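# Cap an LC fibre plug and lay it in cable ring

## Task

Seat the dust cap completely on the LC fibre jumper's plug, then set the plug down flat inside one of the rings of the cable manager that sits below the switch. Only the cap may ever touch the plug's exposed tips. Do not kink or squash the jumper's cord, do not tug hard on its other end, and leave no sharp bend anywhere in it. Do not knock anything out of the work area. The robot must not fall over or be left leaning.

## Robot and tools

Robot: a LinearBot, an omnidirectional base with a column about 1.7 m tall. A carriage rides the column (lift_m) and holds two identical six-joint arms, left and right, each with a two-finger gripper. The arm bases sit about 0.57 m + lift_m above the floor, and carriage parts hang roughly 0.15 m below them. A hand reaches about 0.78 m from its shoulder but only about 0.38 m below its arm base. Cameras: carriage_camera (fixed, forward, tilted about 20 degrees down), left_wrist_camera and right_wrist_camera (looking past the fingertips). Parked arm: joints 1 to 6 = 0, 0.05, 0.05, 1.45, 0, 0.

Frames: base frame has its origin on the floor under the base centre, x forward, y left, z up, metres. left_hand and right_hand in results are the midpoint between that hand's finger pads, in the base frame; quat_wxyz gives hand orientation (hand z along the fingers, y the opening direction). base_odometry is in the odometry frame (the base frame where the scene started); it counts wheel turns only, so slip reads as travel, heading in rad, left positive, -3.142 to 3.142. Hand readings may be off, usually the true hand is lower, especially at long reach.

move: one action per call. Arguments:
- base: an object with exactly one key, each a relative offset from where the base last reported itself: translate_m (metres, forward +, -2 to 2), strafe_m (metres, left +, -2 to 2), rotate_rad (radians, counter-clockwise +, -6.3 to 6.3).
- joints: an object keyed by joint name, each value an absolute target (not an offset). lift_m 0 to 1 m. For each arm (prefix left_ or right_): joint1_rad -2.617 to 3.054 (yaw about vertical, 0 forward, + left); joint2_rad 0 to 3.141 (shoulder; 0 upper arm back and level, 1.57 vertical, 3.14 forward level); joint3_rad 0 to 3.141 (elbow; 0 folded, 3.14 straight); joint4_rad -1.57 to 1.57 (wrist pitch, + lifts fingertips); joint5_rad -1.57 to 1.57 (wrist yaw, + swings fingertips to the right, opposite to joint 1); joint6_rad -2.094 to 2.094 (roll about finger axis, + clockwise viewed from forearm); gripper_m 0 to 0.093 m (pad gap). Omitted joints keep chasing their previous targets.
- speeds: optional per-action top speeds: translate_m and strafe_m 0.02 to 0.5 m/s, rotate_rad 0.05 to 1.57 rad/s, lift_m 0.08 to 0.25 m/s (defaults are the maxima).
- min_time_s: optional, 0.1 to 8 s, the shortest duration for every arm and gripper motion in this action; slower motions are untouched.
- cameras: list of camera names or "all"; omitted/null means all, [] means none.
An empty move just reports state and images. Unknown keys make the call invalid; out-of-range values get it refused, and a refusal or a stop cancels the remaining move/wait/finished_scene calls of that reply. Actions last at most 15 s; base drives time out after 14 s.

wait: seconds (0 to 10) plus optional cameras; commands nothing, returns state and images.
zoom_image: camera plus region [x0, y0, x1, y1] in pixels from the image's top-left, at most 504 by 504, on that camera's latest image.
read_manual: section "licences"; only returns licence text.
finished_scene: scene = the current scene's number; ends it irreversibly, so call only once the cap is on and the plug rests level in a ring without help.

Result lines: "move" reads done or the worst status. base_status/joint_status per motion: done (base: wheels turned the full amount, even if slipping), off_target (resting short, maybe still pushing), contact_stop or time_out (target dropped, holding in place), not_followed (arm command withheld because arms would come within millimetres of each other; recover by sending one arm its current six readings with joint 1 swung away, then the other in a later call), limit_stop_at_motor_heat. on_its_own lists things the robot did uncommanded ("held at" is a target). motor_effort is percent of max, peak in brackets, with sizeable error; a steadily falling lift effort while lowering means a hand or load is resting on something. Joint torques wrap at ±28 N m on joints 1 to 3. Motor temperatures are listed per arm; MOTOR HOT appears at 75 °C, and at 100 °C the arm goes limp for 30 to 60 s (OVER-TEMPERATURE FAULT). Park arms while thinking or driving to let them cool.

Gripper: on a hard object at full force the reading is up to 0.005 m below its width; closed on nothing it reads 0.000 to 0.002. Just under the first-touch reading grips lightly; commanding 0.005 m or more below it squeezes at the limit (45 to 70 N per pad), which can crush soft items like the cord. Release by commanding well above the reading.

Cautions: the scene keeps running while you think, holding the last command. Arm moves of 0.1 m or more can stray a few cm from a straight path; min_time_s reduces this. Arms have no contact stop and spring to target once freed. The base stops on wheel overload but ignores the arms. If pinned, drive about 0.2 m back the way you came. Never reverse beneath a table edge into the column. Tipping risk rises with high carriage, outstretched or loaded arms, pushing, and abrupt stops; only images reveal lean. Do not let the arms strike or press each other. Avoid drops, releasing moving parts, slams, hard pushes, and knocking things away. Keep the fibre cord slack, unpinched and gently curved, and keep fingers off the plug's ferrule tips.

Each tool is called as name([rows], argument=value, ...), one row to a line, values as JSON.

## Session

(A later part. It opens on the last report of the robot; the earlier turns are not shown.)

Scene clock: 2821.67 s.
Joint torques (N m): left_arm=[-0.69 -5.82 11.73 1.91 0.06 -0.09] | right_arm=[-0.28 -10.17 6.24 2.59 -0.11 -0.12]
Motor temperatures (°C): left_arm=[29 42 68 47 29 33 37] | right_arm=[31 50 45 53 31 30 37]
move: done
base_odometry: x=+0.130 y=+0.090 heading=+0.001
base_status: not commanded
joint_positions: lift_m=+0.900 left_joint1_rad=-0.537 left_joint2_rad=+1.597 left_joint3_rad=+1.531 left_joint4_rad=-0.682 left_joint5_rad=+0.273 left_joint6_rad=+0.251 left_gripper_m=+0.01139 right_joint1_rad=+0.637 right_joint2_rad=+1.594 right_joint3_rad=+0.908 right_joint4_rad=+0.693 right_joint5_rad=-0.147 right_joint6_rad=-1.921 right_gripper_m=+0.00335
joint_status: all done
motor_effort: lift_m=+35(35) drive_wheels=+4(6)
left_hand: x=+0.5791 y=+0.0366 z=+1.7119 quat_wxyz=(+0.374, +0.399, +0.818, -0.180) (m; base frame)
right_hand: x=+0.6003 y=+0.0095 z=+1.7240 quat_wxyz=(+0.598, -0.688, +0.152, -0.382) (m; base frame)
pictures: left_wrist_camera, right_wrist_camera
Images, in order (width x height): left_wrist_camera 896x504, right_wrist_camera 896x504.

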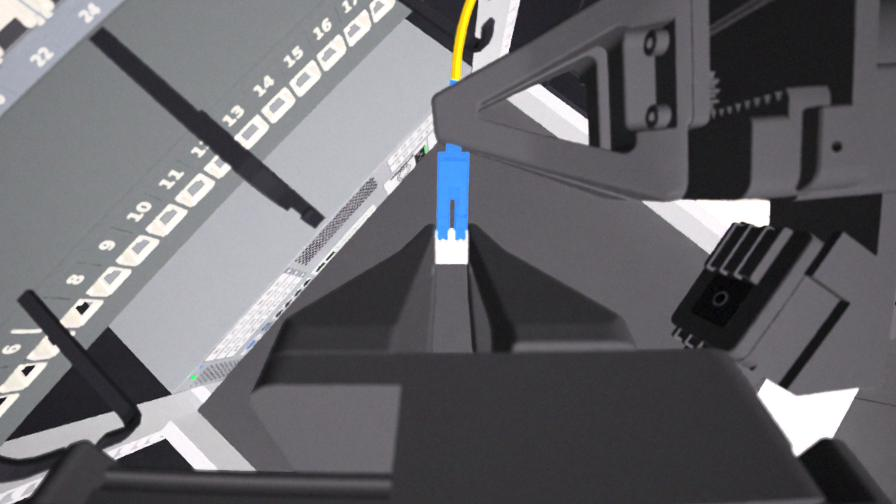

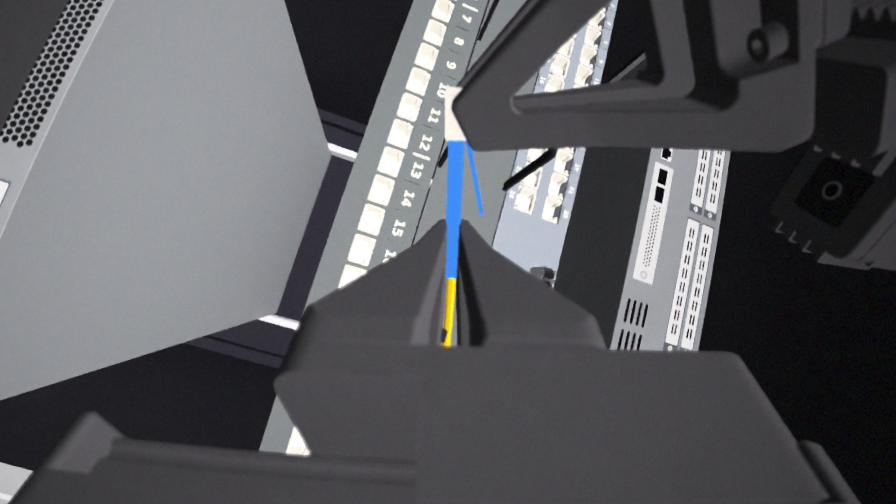

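move(joints={"right_joint1_rad": 0.655}, min_time_s=2, cameras=["left_wrist_camera", "right_wrist_camera"])

zoom_image(camera="left_wrist_camera", region=[410, 170, 500, 280])

zoom_image(camera="right_wrist_camera", region=[420, 60, 510, 170])

Scene clock: 2857.43 s.
Joint torques (N m): left_arm=[-0.68 -5.82 11.69 1.92 0.09 -0.1] | right_arm=[1.4 -10.17 6.26 2.59 -0.15 -0.11]
Motor temperatures (°C): left_arm=[29 43 65 47 29 33 37] | right_arm=[31 50 45 54 31 30 37]
move: done
base_odometry: x=+0.130 y=+0.090 heading=+0.001
base_status: not commanded
joint_positions: lift_m=+0.900 left_joint1_rad=-0.537 left_joint2_rad=+1.597 left_joint3_rad=+1.531 left_joint4_rad=-0.683 left_joint5_rad=+0.271 left_joint6_rad=+0.250 left_gripper_m=+0.01139 right_joint1_rad=+0.640 right_joint2_rad=+1.594 right_joint3_rad=+0.908 right_joint4_rad=+0.693 right_joint5_rad=-0.142 right_joint6_rad=-1.922 right_gripper_m=+0.00335
joint_status: all done
motor_effort: lift_m=+35(35) drive_wheels=+1(5)
left_hand: x=+0.5792 y=+0.0369 z=+1.7118 quat_wxyz=(+0.374, +0.398, +0.818, -0.179) (m; base frame)
right_hand: x=+0.6000 y=+0.0100 z=+1.7241 quat_wxyz=(+0.597, -0.688, +0.153, -0.383) (m; base frame)
pictures: left_wrist_camera, right_wrist_camera
Images, in order (width x height): left_wrist_camera 896x504, right_wrist_camera 896x504.

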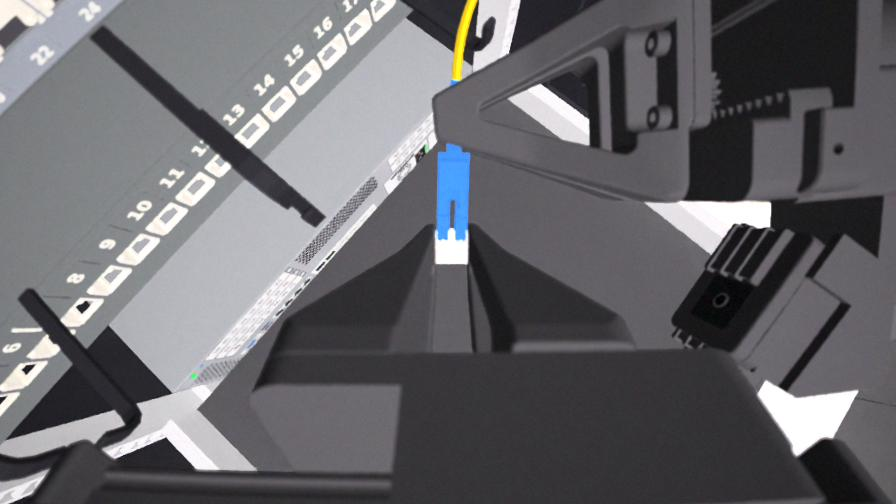

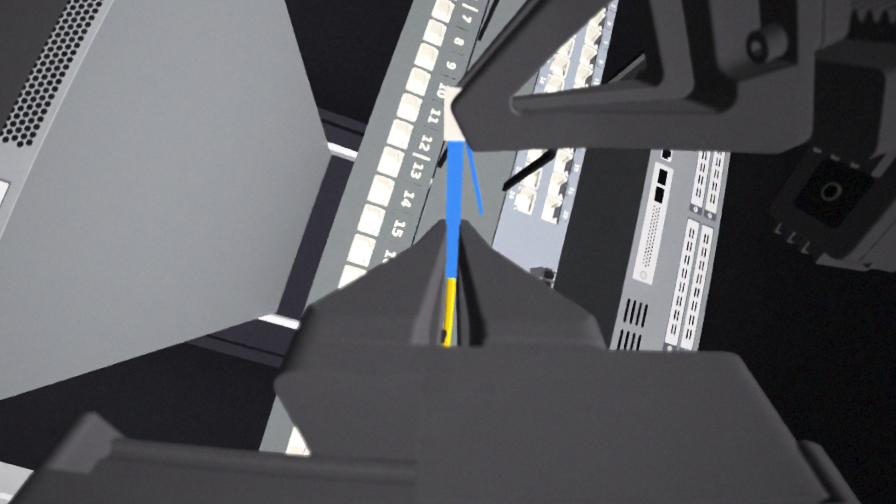

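Scaled by 4.582 from the camera's 896x504 image, which has a finer 1280x720 frame.

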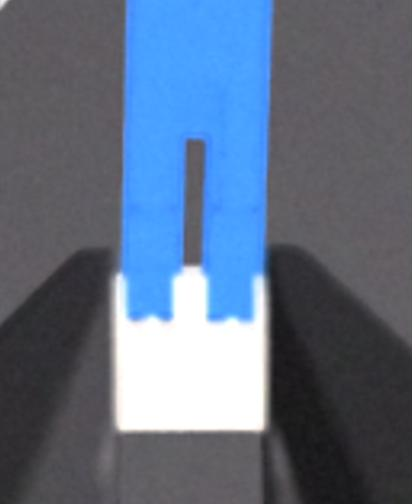

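Scaled by 4.582 from the camera's 896x504 image, which has a finer 1280x720 frame.

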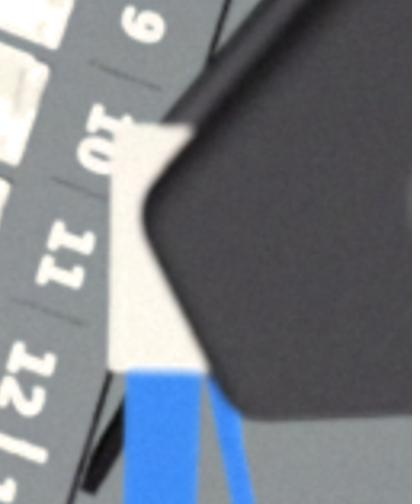

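move(joints={"right_joint1_rad": 0.675, "left_joint1_rad": -0.549, "left_joint2_rad": 1.619, "left_joint3_rad": 1.582, "left_joint4_rad": -0.6695, "left_joint5_rad": 0.259, "left_joint6_rad": 0.237}, min_time_s=2, cameras=["left_wrist_camera", "right_wrist_camera"])

zoom_image(camera="left_wrist_camera", region=[410, 170, 500, 280])

zoom_image(camera="right_wrist_camera", region=[420, 60, 510, 170])

Scene clock: 2894.53 s.
Joint torques (N m): left_arm=[-0.96 -5.49 11.74 2.1 0.12 -0.1] | right_arm=[2.24 -10.17 6.27 2.6 -0.38 -0.08]
Motor temperatures (°C): left_arm=[29 43 66 47 29 33 37] | right_arm=[31 50 45 54 31 30 37]
move: off_target
base_odometry: x=+0.130 y=+0.090 heading=+0.001
base_status: not commanded
joint_positions: lift_m=+0.900 left_joint1_rad=-0.537 left_joint2_rad=+1.600 left_joint3_rad=+1.540 left_joint4_rad=-0.700 left_joint5_rad=+0.264 left_joint6_rad=+0.249 left_gripper_m=+0.01139 right_joint1_rad=+0.652 right_joint2_rad=+1.594 right_joint3_rad=+0.908 right_joint4_rad=+0.693 right_joint5_rad=-0.120 right_joint6_rad=-1.925 right_gripper_m=+0.00335
joint_status: right_joint1_rad off_target (ended at +0.652, target +0.675); the others done
motor_effort: lift_m=+35(35) drive_wheels=+0(6)
left_hand: x=+0.5789 y=+0.0385 z=+1.7111 quat_wxyz=(+0.369, +0.396, +0.822, -0.176) (m; base frame)
right_hand: x=+0.5988 y=+0.0120 z=+1.7241 quat_wxyz=(+0.595, -0.688, +0.155, -0.387) (m; base frame)
pictures: left_wrist_camera, right_wrist_camera
Images, in order (width x height): left_wrist_camera 896x504, right_wrist_camera 896x504.

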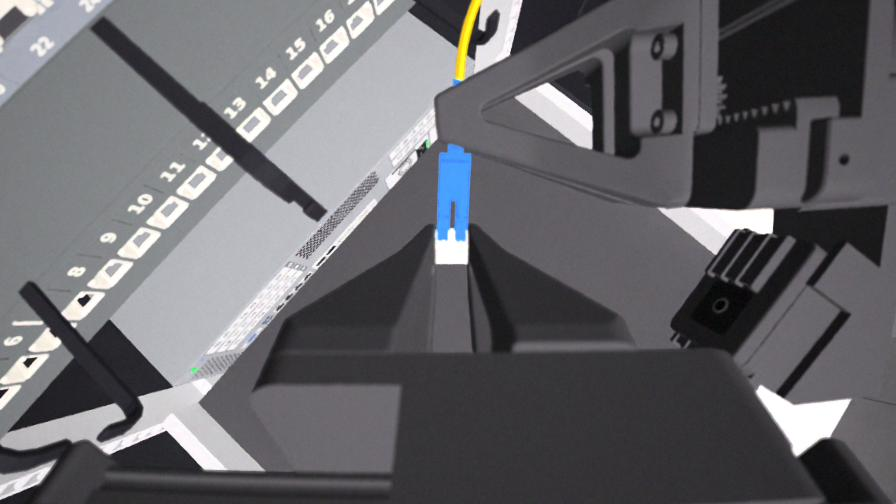

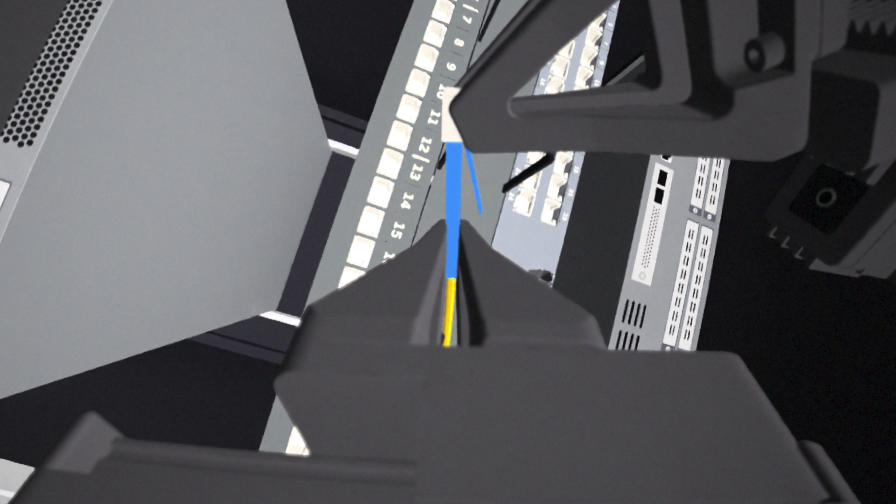

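Scaled by 4.582 from the camera's 896x504 image, which has a finer 1280x720 frame.

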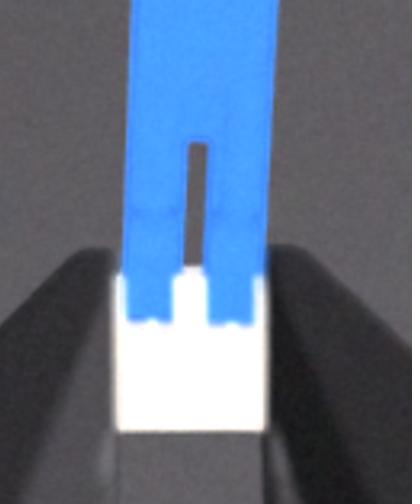

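Scaled by 4.582 from the camera's 896x504 image, which has a finer 1280x720 frame.

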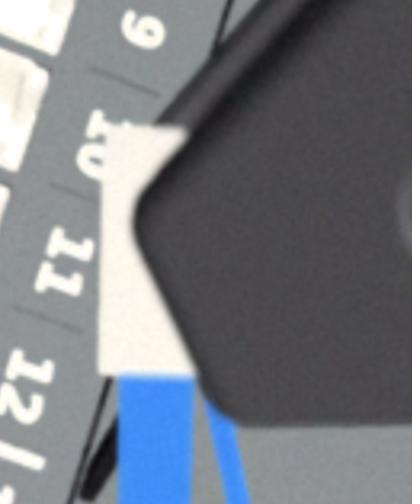

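move(joints={"right_joint1_rad": 0.68, "right_joint5_rad": -0.21, "left_joint4_rad": -0.635}, min_time_s=2, cameras=["left_wrist_camera", "right_wrist_camera"])

zoom_image(camera="left_wrist_camera", region=[410, 170, 500, 280])

zoom_image(camera="right_wrist_camera", region=[420, 60, 510, 170])

Scene clock: 2947.70 s.
Joint torques (N m): left_arm=[-0.96 -5.42 11.77 2.47 0.11 -0.1] | right_arm=[2.58 -10.19 6.27 2.61 -0.85 -0.05]
Motor temperatures (°C): left_arm=[29 42 71 50 29 33 37] | right_arm=[31 50 45 54 32 30 37]
move: off_target
base_odometry: x=+0.130 y=+0.090 heading=+0.001
base_status: not commanded
joint_positions: lift_m=+0.900 left_joint1_rad=-0.537 left_joint2_rad=+1.600 left_joint3_rad=+1.540 left_joint4_rad=-0.699 left_joint5_rad=+0.264 left_joint6_rad=+0.248 left_gripper_m=+0.01139 right_joint1_rad=+0.654 right_joint2_rad=+1.594 right_joint3_rad=+0.908 right_joint4_rad=+0.692 right_joint5_rad=-0.130 right_joint6_rad=-1.927 right_gripper_m=+0.00335
joint_status: left_joint4_rad off_target (ended at -0.699, target -0.635); right_joint1_rad off_target (ended at +0.654, target +0.680); right_joint5_rad off_target (ended at -0.130, target -0.210)
motor_effort: lift_m=+35(35) drive_wheels=+2(6)
left_hand: x=+0.5791 y=+0.0384 z=+1.7113 quat_wxyz=(+0.370, +0.396, +0.822, -0.176) (m; base frame)
right_hand: x=+0.5972 y=+0.0137 z=+1.7238 quat_wxyz=(+0.596, -0.689, +0.151, -0.384) (m; base frame)
pictures: left_wrist_camera, right_wrist_camera
Images, in order (width x height): left_wrist_camera 896x504, right_wrist_camera 896x504.

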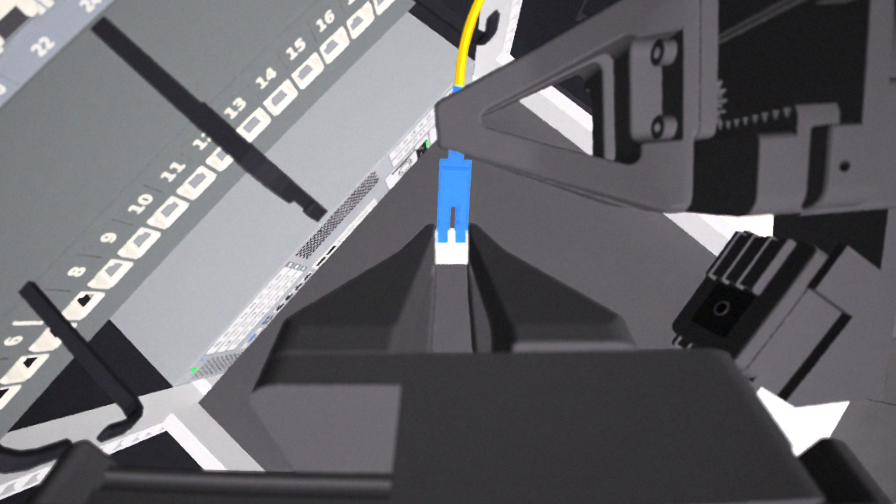

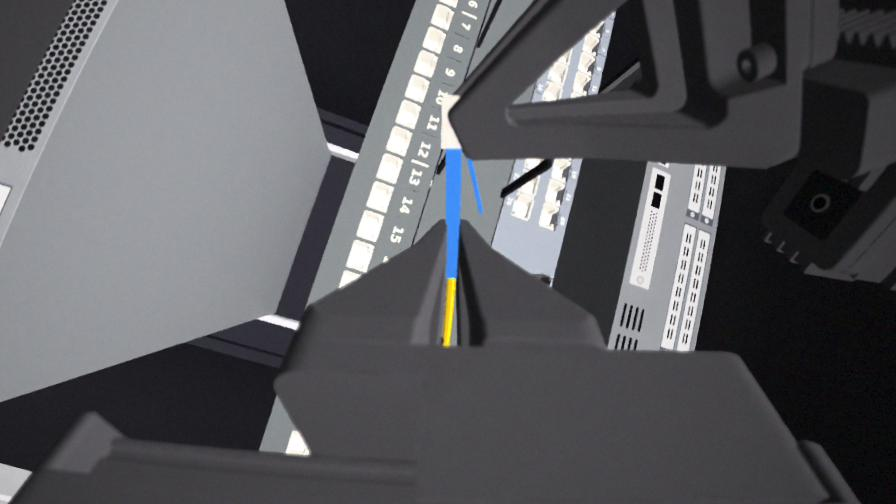

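Scaled by 4.582 from the camera's 896x504 image, which has a finer 1280x720 frame.

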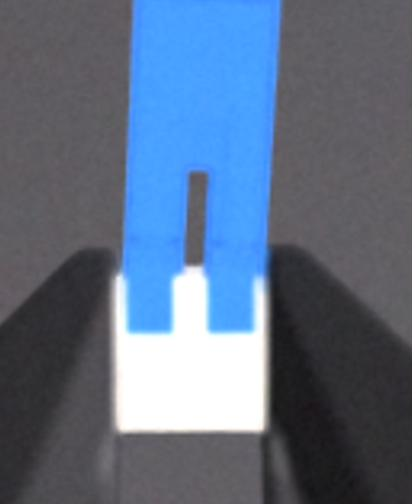

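Scaled by 4.582 from the camera's 896x504 image, which has a finer 1280x720 frame.

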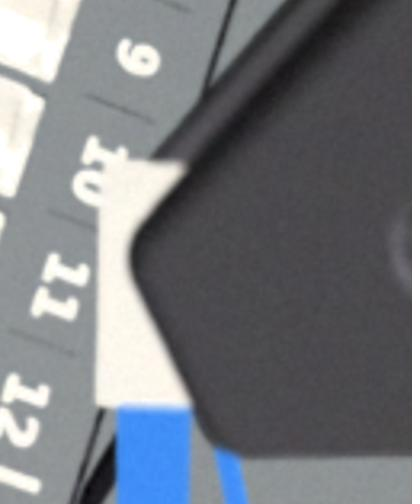

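move(cameras=["left_wrist_camera", "right_wrist_camera"])

zoom_image(camera="left_wrist_camera", region=[410, 170, 500, 280])

zoom_image(camera="right_wrist_camera", region=[390, 150, 520, 270])

Scene clock: 2982.37 s.
Joint torques (N m): left_arm=[-0.95 -5.48 11.75 2.46 0.12 -0.09] | right_arm=[2.59 -10.18 6.26 2.61 -0.86 -0.05]
Motor temperatures (°C): left_arm=[29 42 72 52 29 33 37] | right_arm=[32 50 45 53 32 30 37]
base_odometry: x=+0.130 y=+0.090 heading=+0.001
base_status: not commanded
joint_positions: lift_m=+0.900 left_joint1_rad=-0.537 left_joint2_rad=+1.600 left_joint3_rad=+1.540 left_joint4_rad=-0.699 left_joint5_rad=+0.264 left_joint6_rad=+0.248 left_gripper_m=+0.01139 right_joint1_rad=+0.654 right_joint2_rad=+1.594 right_joint3_rad=+0.908 right_joint4_rad=+0.692 right_joint5_rad=-0.130 right_joint6_rad=-1.927 right_gripper_m=+0.00335
joint_status: left_joint4_rad off_target (ended at -0.699, target -0.635); right_joint1_rad off_target (ended at +0.654, target +0.680); right_joint5_rad off_target (ended at -0.130, target -0.210)
motor_effort: lift_m=+35(35) drive_wheels=+0(6)
left_hand: x=+0.5791 y=+0.0384 z=+1.7113 quat_wxyz=(+0.370, +0.396, +0.822, -0.176) (m; base frame)
right_hand: x=+0.5972 y=+0.0137 z=+1.7238 quat_wxyz=(+0.596, -0.689, +0.151, -0.384) (m; base frame)
pictures: left_wrist_camera, right_wrist_camera
Images, in order (width x height): left_wrist_camera 896x504, right_wrist_camera 896x504.

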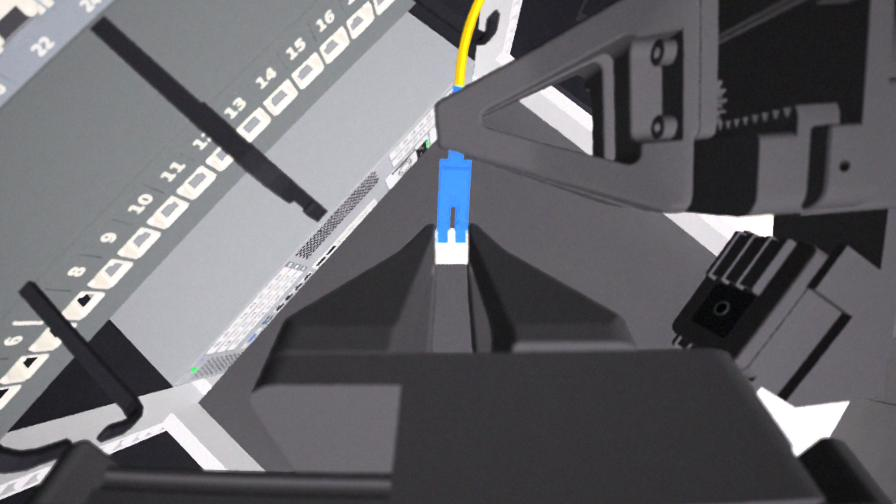

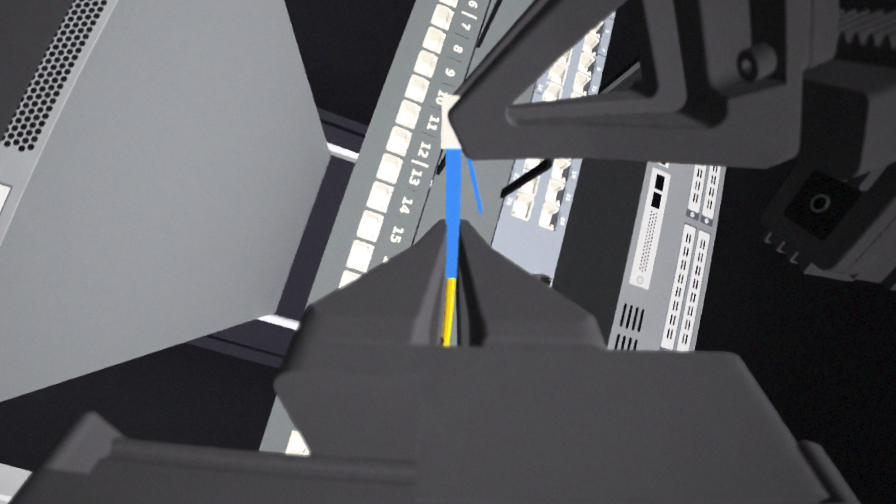

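Scaled by 4.582 from the camera's 896x504 image, which has a finer 1280x720 frame.

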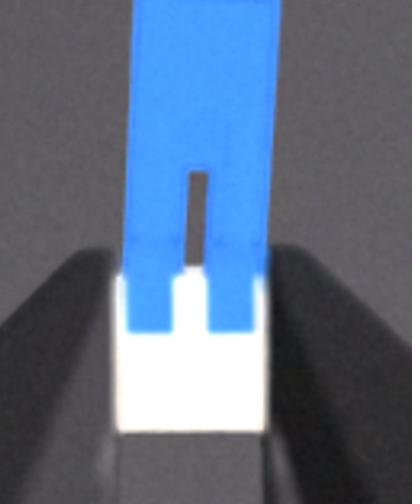

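Scaled by 3.877 from the camera's 896x504 image, which has a finer 1280x720 frame.

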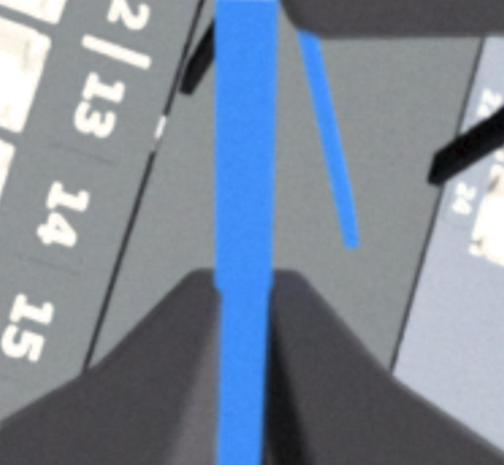

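zoom_image(camera="left_wrist_camera", region=[428, 215, 476, 270])

zoom_image(camera="right_wrist_camera", region=[430, 85, 490, 165])

Scaled by 9.164 from the camera's 896x504 image, which has a finer 1280x720 frame.

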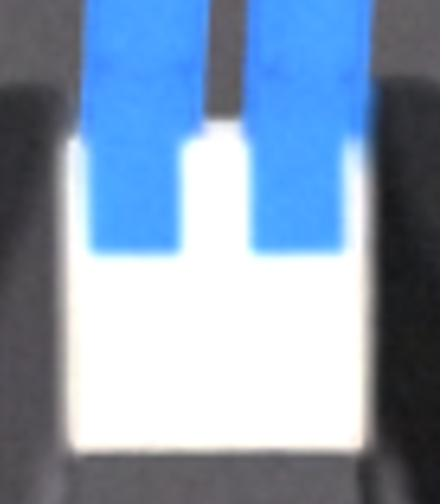

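Scaled by 6.300 from the camera's 896x504 image, which has a finer 1280x720 frame.

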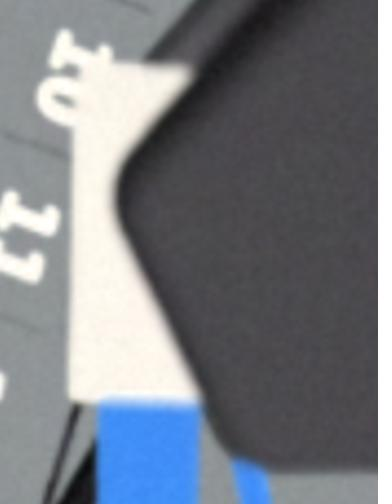

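move(joints={"right_joint1_rad": 0.695, "right_joint5_rad": -0.25, "left_joint4_rad": -0.605}, min_time_s=1.5, cameras=["left_wrist_camera", "right_wrist_camera"])

zoom_image(camera="left_wrist_camera", region=[410, 170, 500, 280])

zoom_image(camera="right_wrist_camera", region=[430, 85, 490, 165])

Scene clock: 3108.63 s.
Joint torques (N m): left_arm=[-0.94 -5.46 11.73 2.79 0.11 -0.09] | right_arm=[4.1 -10.19 6.26 2.61 -1.23 -0.03]
Motor temperatures (°C): left_arm=[29 42 75 56 29 33 37] | right_arm=[32 50 45 53 33 30 37]
move: off_target
MOTOR HOT: joint 3 (elbow) of the left arm reports 75 °C; the controller stops that arm at 100 °C. To cool a motor, set the load down, stop pushing, or move to a pose that needs little force.
base_odometry: x=+0.130 y=+0.090 heading=+0.001
base_status: not commanded
joint_positions: lift_m=+0.900 left_joint1_rad=-0.537 left_joint2_rad=+1.600 left_joint3_rad=+1.540 left_joint4_rad=-0.699 left_joint5_rad=+0.264 left_joint6_rad=+0.248 left_gripper_m=+0.01139 right_joint1_rad=+0.654 right_joint2_rad=+1.594 right_joint3_rad=+0.908 right_joint4_rad=+0.692 right_joint5_rad=-0.135 right_joint6_rad=-1.928 right_gripper_m=+0.00335
joint_status: left_joint4_rad off_target (ended at -0.699, target -0.605); right_joint1_rad off_target (ended at +0.654, target +0.695); right_joint5_rad off_target (ended at -0.134, target -0.250)
motor_effort: lift_m=+35(35) drive_wheels=+2(7)
left_hand: x=+0.5791 y=+0.0384 z=+1.7113 quat_wxyz=(+0.370, +0.396, +0.822, -0.176) (m; base frame)
right_hand: x=+0.5966 y=+0.0144 z=+1.7238 quat_wxyz=(+0.597, -0.690, +0.148, -0.383) (m; base frame)
pictures: left_wrist_camera, right_wrist_camera
Images, in order (width x height): left_wrist_camera 896x504, right_wrist_camera 896x504.

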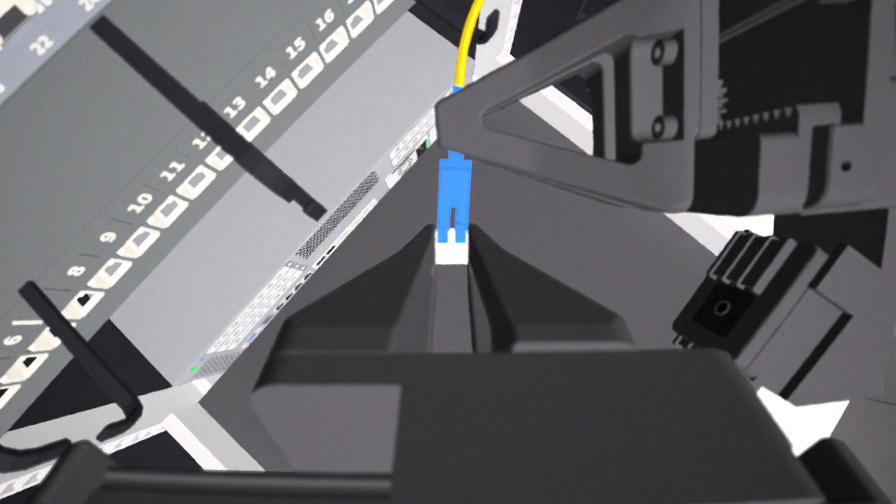

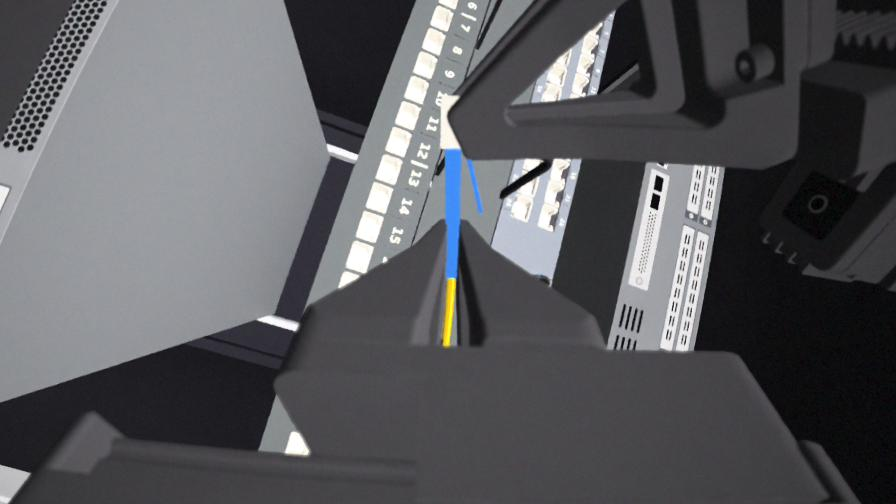

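Scaled by 4.582 from the camera's 896x504 image, which has a finer 1280x720 frame.

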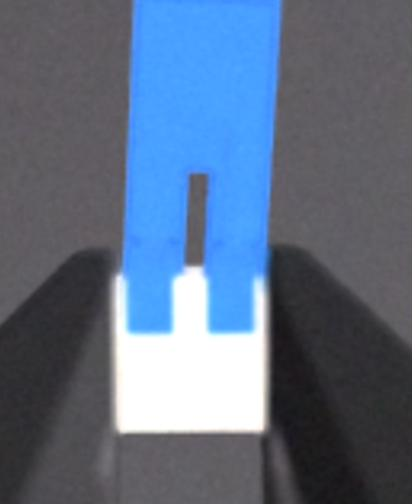

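Scaled by 6.300 from the camera's 896x504 image, which has a finer 1280x720 frame.

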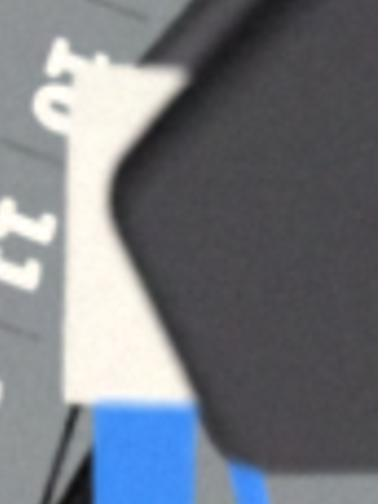

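move(joints={"left_joint3_rad": 1.535}, min_time_s=1.0, cameras=["left_wrist_camera"])

zoom_image(camera="left_wrist_camera", region=[428, 198, 476, 253])

Scene clock: 3132.23 s.
Joint torques (N m): left_arm=[-0.95 -5.46 7.62 2.79 0.12 -0.1] | right_arm=[4.1 -10.18 6.24 2.61 -1.23 -0.02]
Motor temperatures (°C): left_arm=[29 42 75 59 29 33 37] | right_arm=[32 50 45 53 34 30 37]
move: done
MOTOR HOT: still on. Joint 3 (elbow) of the left arm reports 75 °C.
base_odometry: x=+0.130 y=+0.090 heading=+0.001
base_status: not commanded
joint_positions: lift_m=+0.900 left_joint1_rad=-0.537 left_joint2_rad=+1.600 left_joint3_rad=+1.540 left_joint4_rad=-0.699 left_joint5_rad=+0.264 left_joint6_rad=+0.248 left_gripper_m=+0.01139 right_joint1_rad=+0.654 right_joint2_rad=+1.594 right_joint3_rad=+0.908 right_joint4_rad=+0.692 right_joint5_rad=-0.135 right_joint6_rad=-1.929 right_gripper_m=+0.00335
joint_status: all done
motor_effort: lift_m=+35(35) drive_wheels=+4(6)
left_hand: x=+0.5791 y=+0.0384 z=+1.7113 quat_wxyz=(+0.370, +0.396, +0.822, -0.176) (m; base frame)
right_hand: x=+0.5966 y=+0.0144 z=+1.7238 quat_wxyz=(+0.597, -0.690, +0.148, -0.383) (m; base frame)
pictures: left_wrist_camera
Images, in order (width x height): left_wrist_camera 896x504.

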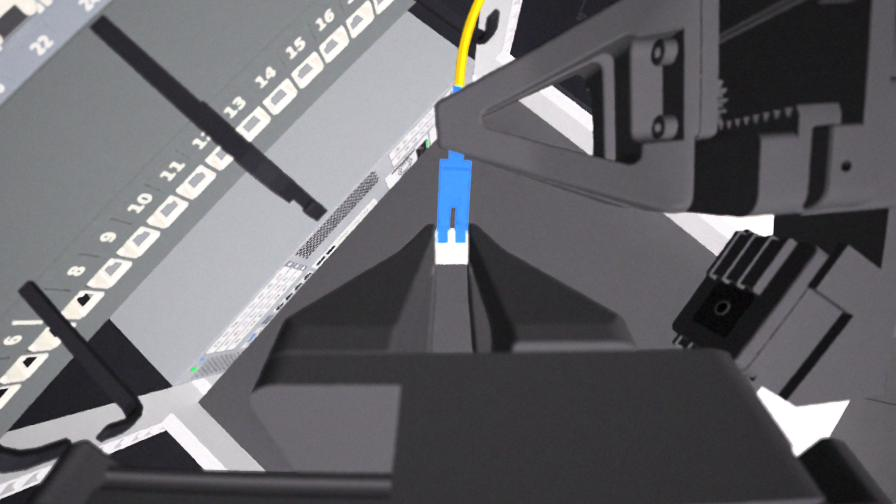

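Scaled by 9.164 from the camera's 896x504 image, which has a finer 1280x720 frame.

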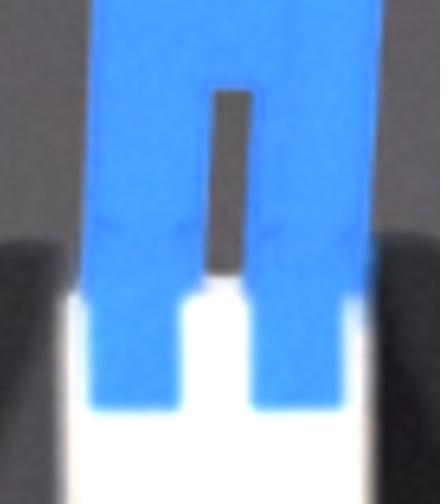

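move(joints={"right_joint1_rad": 0.712, "right_joint5_rad": -0.30, "left_joint4_rad": -0.565}, min_time_s=1.5, cameras=["left_wrist_camera", "right_wrist_camera"])

zoom_image(camera="left_wrist_camera", region=[428, 198, 476, 253])

zoom_image(camera="left_wrist_camera", region=[410, 170, 500, 280])

Scene clock: 3160.03 s.
Joint torques (N m): left_arm=[-0.92 -5.46 7.66 3.24 0.11 -0.09] | right_arm=[5.79 -10.17 6.26 2.61 -1.69 0]
Motor temperatures (°C): left_arm=[29 42 70 60 29 33 37] | right_arm=[32 51 45 53 34 30 37]
move: off_target
MOTOR HOT: cleared for the motors of the left arm.
base_odometry: x=+0.130 y=+0.090 heading=+0.001
base_status: not commanded
joint_positions: lift_m=+0.900 left_joint1_rad=-0.537 left_joint2_rad=+1.600 left_joint3_rad=+1.540 left_joint4_rad=-0.699 left_joint5_rad=+0.264 left_joint6_rad=+0.248 left_gripper_m=+0.01139 right_joint1_rad=+0.654 right_joint2_rad=+1.594 right_joint3_rad=+0.908 right_joint4_rad=+0.692 right_joint5_rad=-0.140 right_joint6_rad=-1.931 right_gripper_m=+0.00335
joint_status: left_joint4_rad off_target (ended at -0.699, target -0.565); right_joint1_rad off_target (ended at +0.654, target +0.712); right_joint5_rad off_target (ended at -0.141, target -0.300)
motor_effort: lift_m=+35(35) drive_wheels=+3(5)
left_hand: x=+0.5790 y=+0.0384 z=+1.7112 quat_wxyz=(+0.370, +0.396, +0.822, -0.176) (m; base frame)
right_hand: x=+0.5959 y=+0.0150 z=+1.7238 quat_wxyz=(+0.597, -0.690, +0.145, -0.382) (m; base frame)
pictures: left_wrist_camera, right_wrist_camera
Images, in order (width x height): left_wrist_camera 896x504, right_wrist_camera 896x504.

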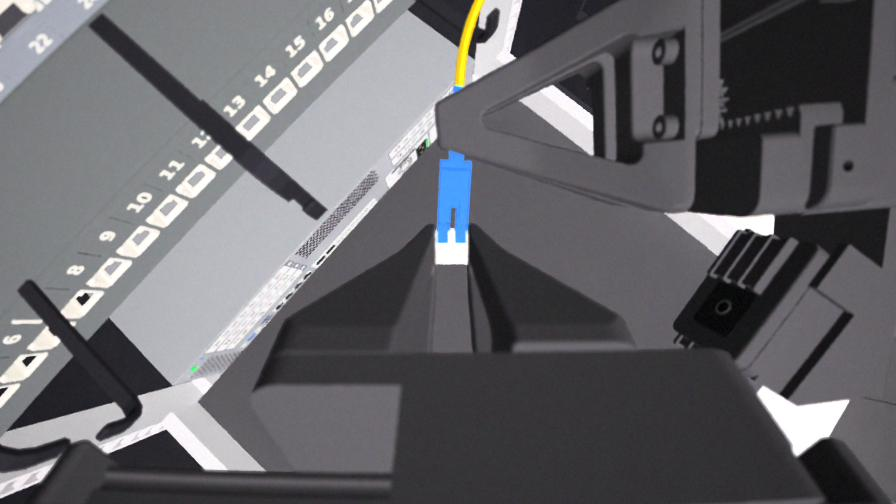

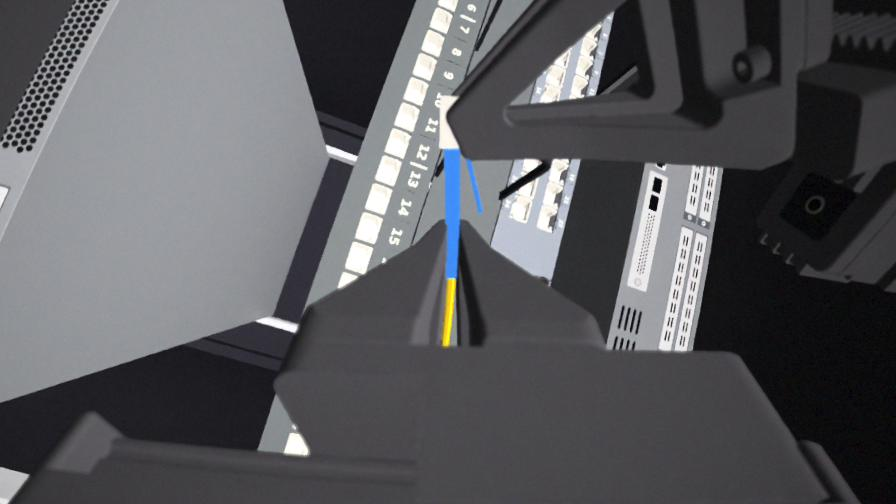

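Scaled by 9.164 from the camera's 896x504 image, which has a finer 1280x720 frame.

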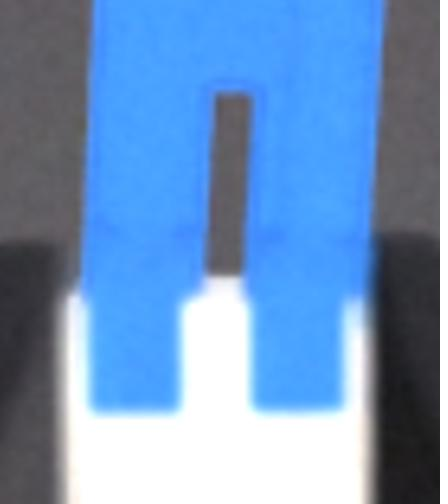

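Scaled by 4.582 from the camera's 896x504 image, which has a finer 1280x720 frame.

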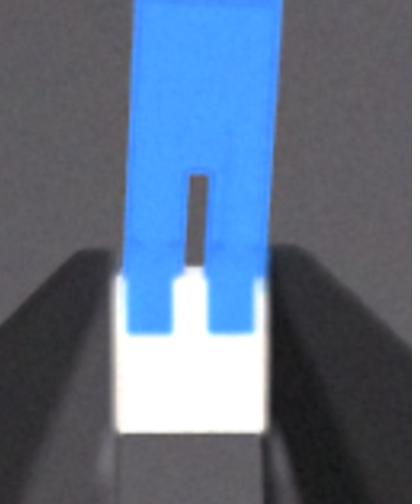

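move(joints={"right_joint1_rad": 0.737, "right_joint5_rad": -0.375, "left_joint4_rad": -0.505}, min_time_s=1.5, cameras=["left_wrist_camera", "right_wrist_camera"])

zoom_image(camera="left_wrist_camera", region=[428, 198, 476, 253])

zoom_image(camera="left_wrist_camera", region=[410, 170, 500, 280])

Scene clock: 3177.20 s.
Joint torques (N m): left_arm=[-0.95 -5.45 7.64 3.91 0.13 -0.1] | right_arm=[8.29 -10.17 6.26 2.6 -2.38 0.06]
Motor temperatures (°C): left_arm=[29 42 68 64 29 33 37] | right_arm=[33 51 45 53 35 30 37]
move: off_target
base_odometry: x=+0.130 y=+0.090 heading=+0.001
base_status: not commanded
joint_positions: lift_m=+0.900 left_joint1_rad=-0.537 left_joint2_rad=+1.600 left_joint3_rad=+1.540 left_joint4_rad=-0.701 left_joint5_rad=+0.262 left_joint6_rad=+0.248 left_gripper_m=+0.01139 right_joint1_rad=+0.654 right_joint2_rad=+1.594 right_joint3_rad=+0.908 right_joint4_rad=+0.692 right_joint5_rad=-0.151 right_joint6_rad=-1.936 right_gripper_m=+0.00335
joint_status: left_joint4_rad off_target (ended at -0.701, target -0.505); right_joint1_rad off_target (ended at +0.654, target +0.737); right_joint5_rad off_target (ended at -0.151, target -0.375)
motor_effort: lift_m=+35(35) drive_wheels=+2(5)
left_hand: x=+0.5790 y=+0.0387 z=+1.7109 quat_wxyz=(+0.369, +0.396, +0.822, -0.175) (m; base frame)
right_hand: x=+0.5945 y=+0.0163 z=+1.7239 quat_wxyz=(+0.599, -0.691, +0.140, -0.380) (m; base frame)
pictures: left_wrist_camera, right_wrist_camera
Images, in order (width x height): left_wrist_camera 896x504, right_wrist_camera 896x504.

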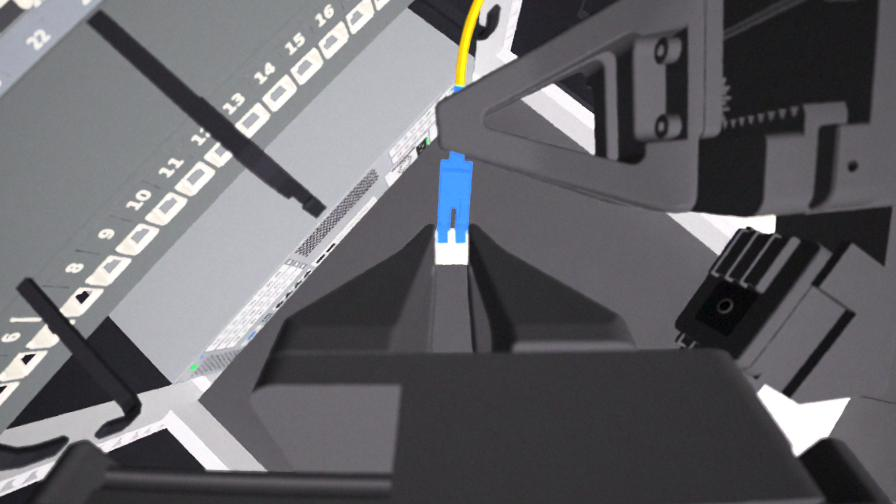

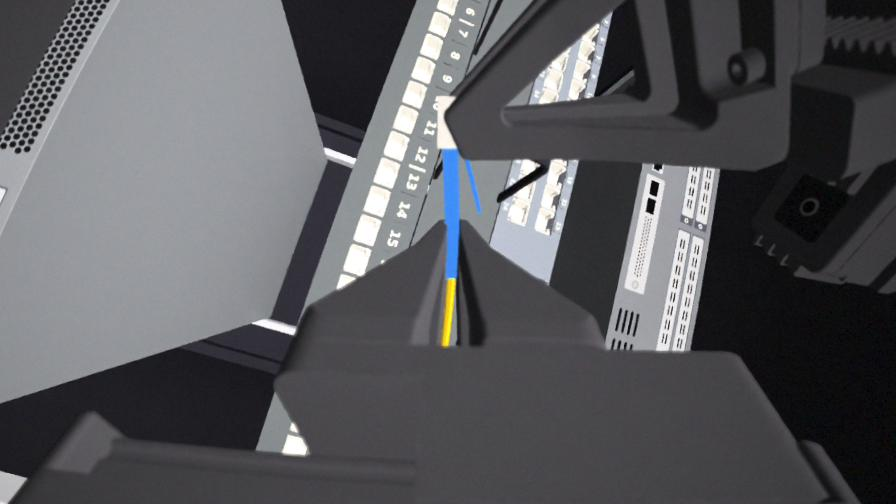

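Scaled by 9.164 from the camera's 896x504 image, which has a finer 1280x720 frame.

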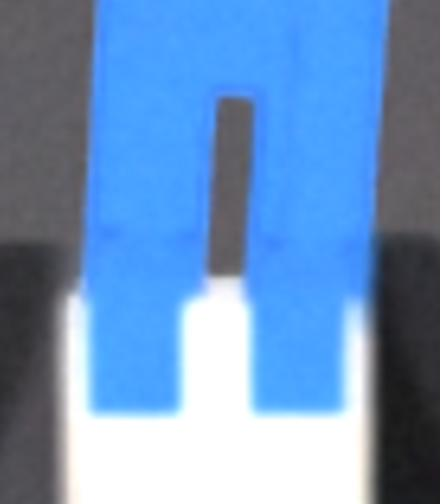

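Scaled by 4.582 from the camera's 896x504 image, which has a finer 1280x720 frame.

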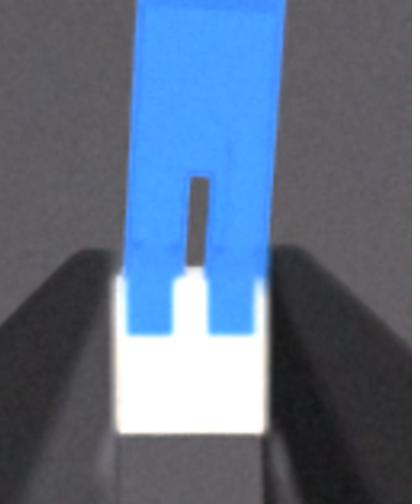

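move(joints={"right_joint1_rad": 0.66, "right_joint5_rad": -0.155, "left_joint4_rad": -0.68}, min_time_s=2.0, cameras=["left_wrist_camera", "right_wrist_camera"])

zoom_image(camera="left_wrist_camera", region=[428, 198, 476, 253])

zoom_image(camera="left_wrist_camera", region=[410, 170, 500, 280])

Scene clock: 3250.27 s.
Joint torques (N m): left_arm=[-0.81 -5.45 7.62 2.03 0.13 -0.09] | right_arm=[0.59 -10.18 6.23 2.63 -0.26 0.07]
Motor temperatures (°C): left_arm=[29 42 64 82 29 33 37] | right_arm=[36 51 45 53 41 30 37]
move: done
MOTOR HOT: joint 4 (wrist pitch) of the left arm reports 82 °C; the controller stops that arm at 100 °C. To cool a motor, set the load down, stop pushing, or move to a pose that needs little force.
base_odometry: x=+0.130 y=+0.090 heading=+0.001
base_status: not commanded
joint_positions: lift_m=+0.900 left_joint1_rad=-0.538 left_joint2_rad=+1.600 left_joint3_rad=+1.540 left_joint4_rad=-0.705 left_joint5_rad=+0.262 left_joint6_rad=+0.248 left_gripper_m=+0.01139 right_joint1_rad=+0.654 right_joint2_rad=+1.594 right_joint3_rad=+0.908 right_joint4_rad=+0.690 right_joint5_rad=-0.132 right_joint6_rad=-1.937 right_gripper_m=+0.00335
joint_status: all done
motor_effort: lift_m=+35(35) drive_wheels=+4(6)
left_hand: x=+0.5779 y=+0.0383 z=+1.7103 quat_wxyz=(+0.367, +0.397, +0.823, -0.175) (m; base frame)
right_hand: x=+0.5969 y=+0.0140 z=+1.7233 quat_wxyz=(+0.594, -0.691, +0.147, -0.386) (m; base frame)
pictures: left_wrist_camera, right_wrist_camera
Images, in order (width x height): left_wrist_camera 896x504, right_wrist_camera 896x504.

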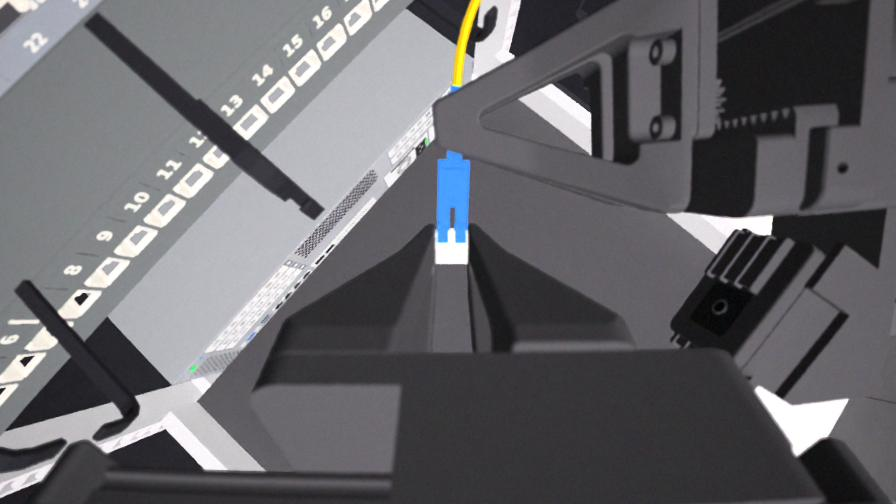

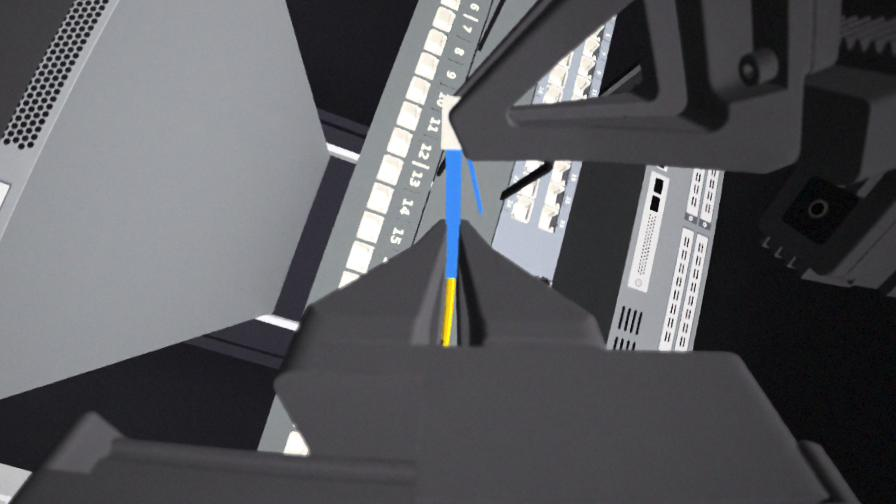

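Scaled by 9.164 from the camera's 896x504 image, which has a finer 1280x720 frame.

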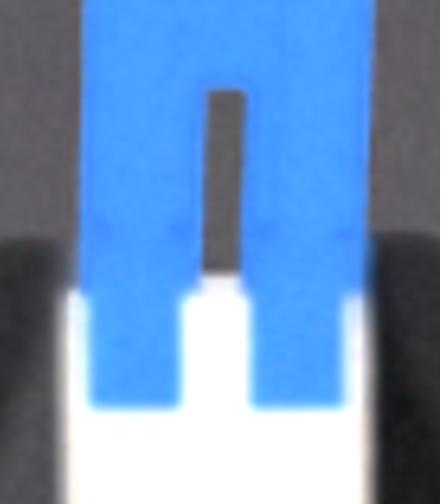

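Scaled by 4.582 from the camera's 896x504 image, which has a finer 1280x720 frame.

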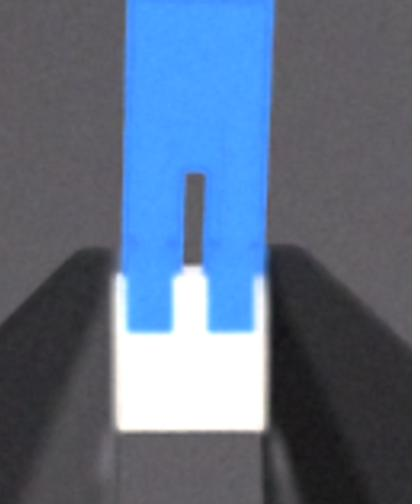

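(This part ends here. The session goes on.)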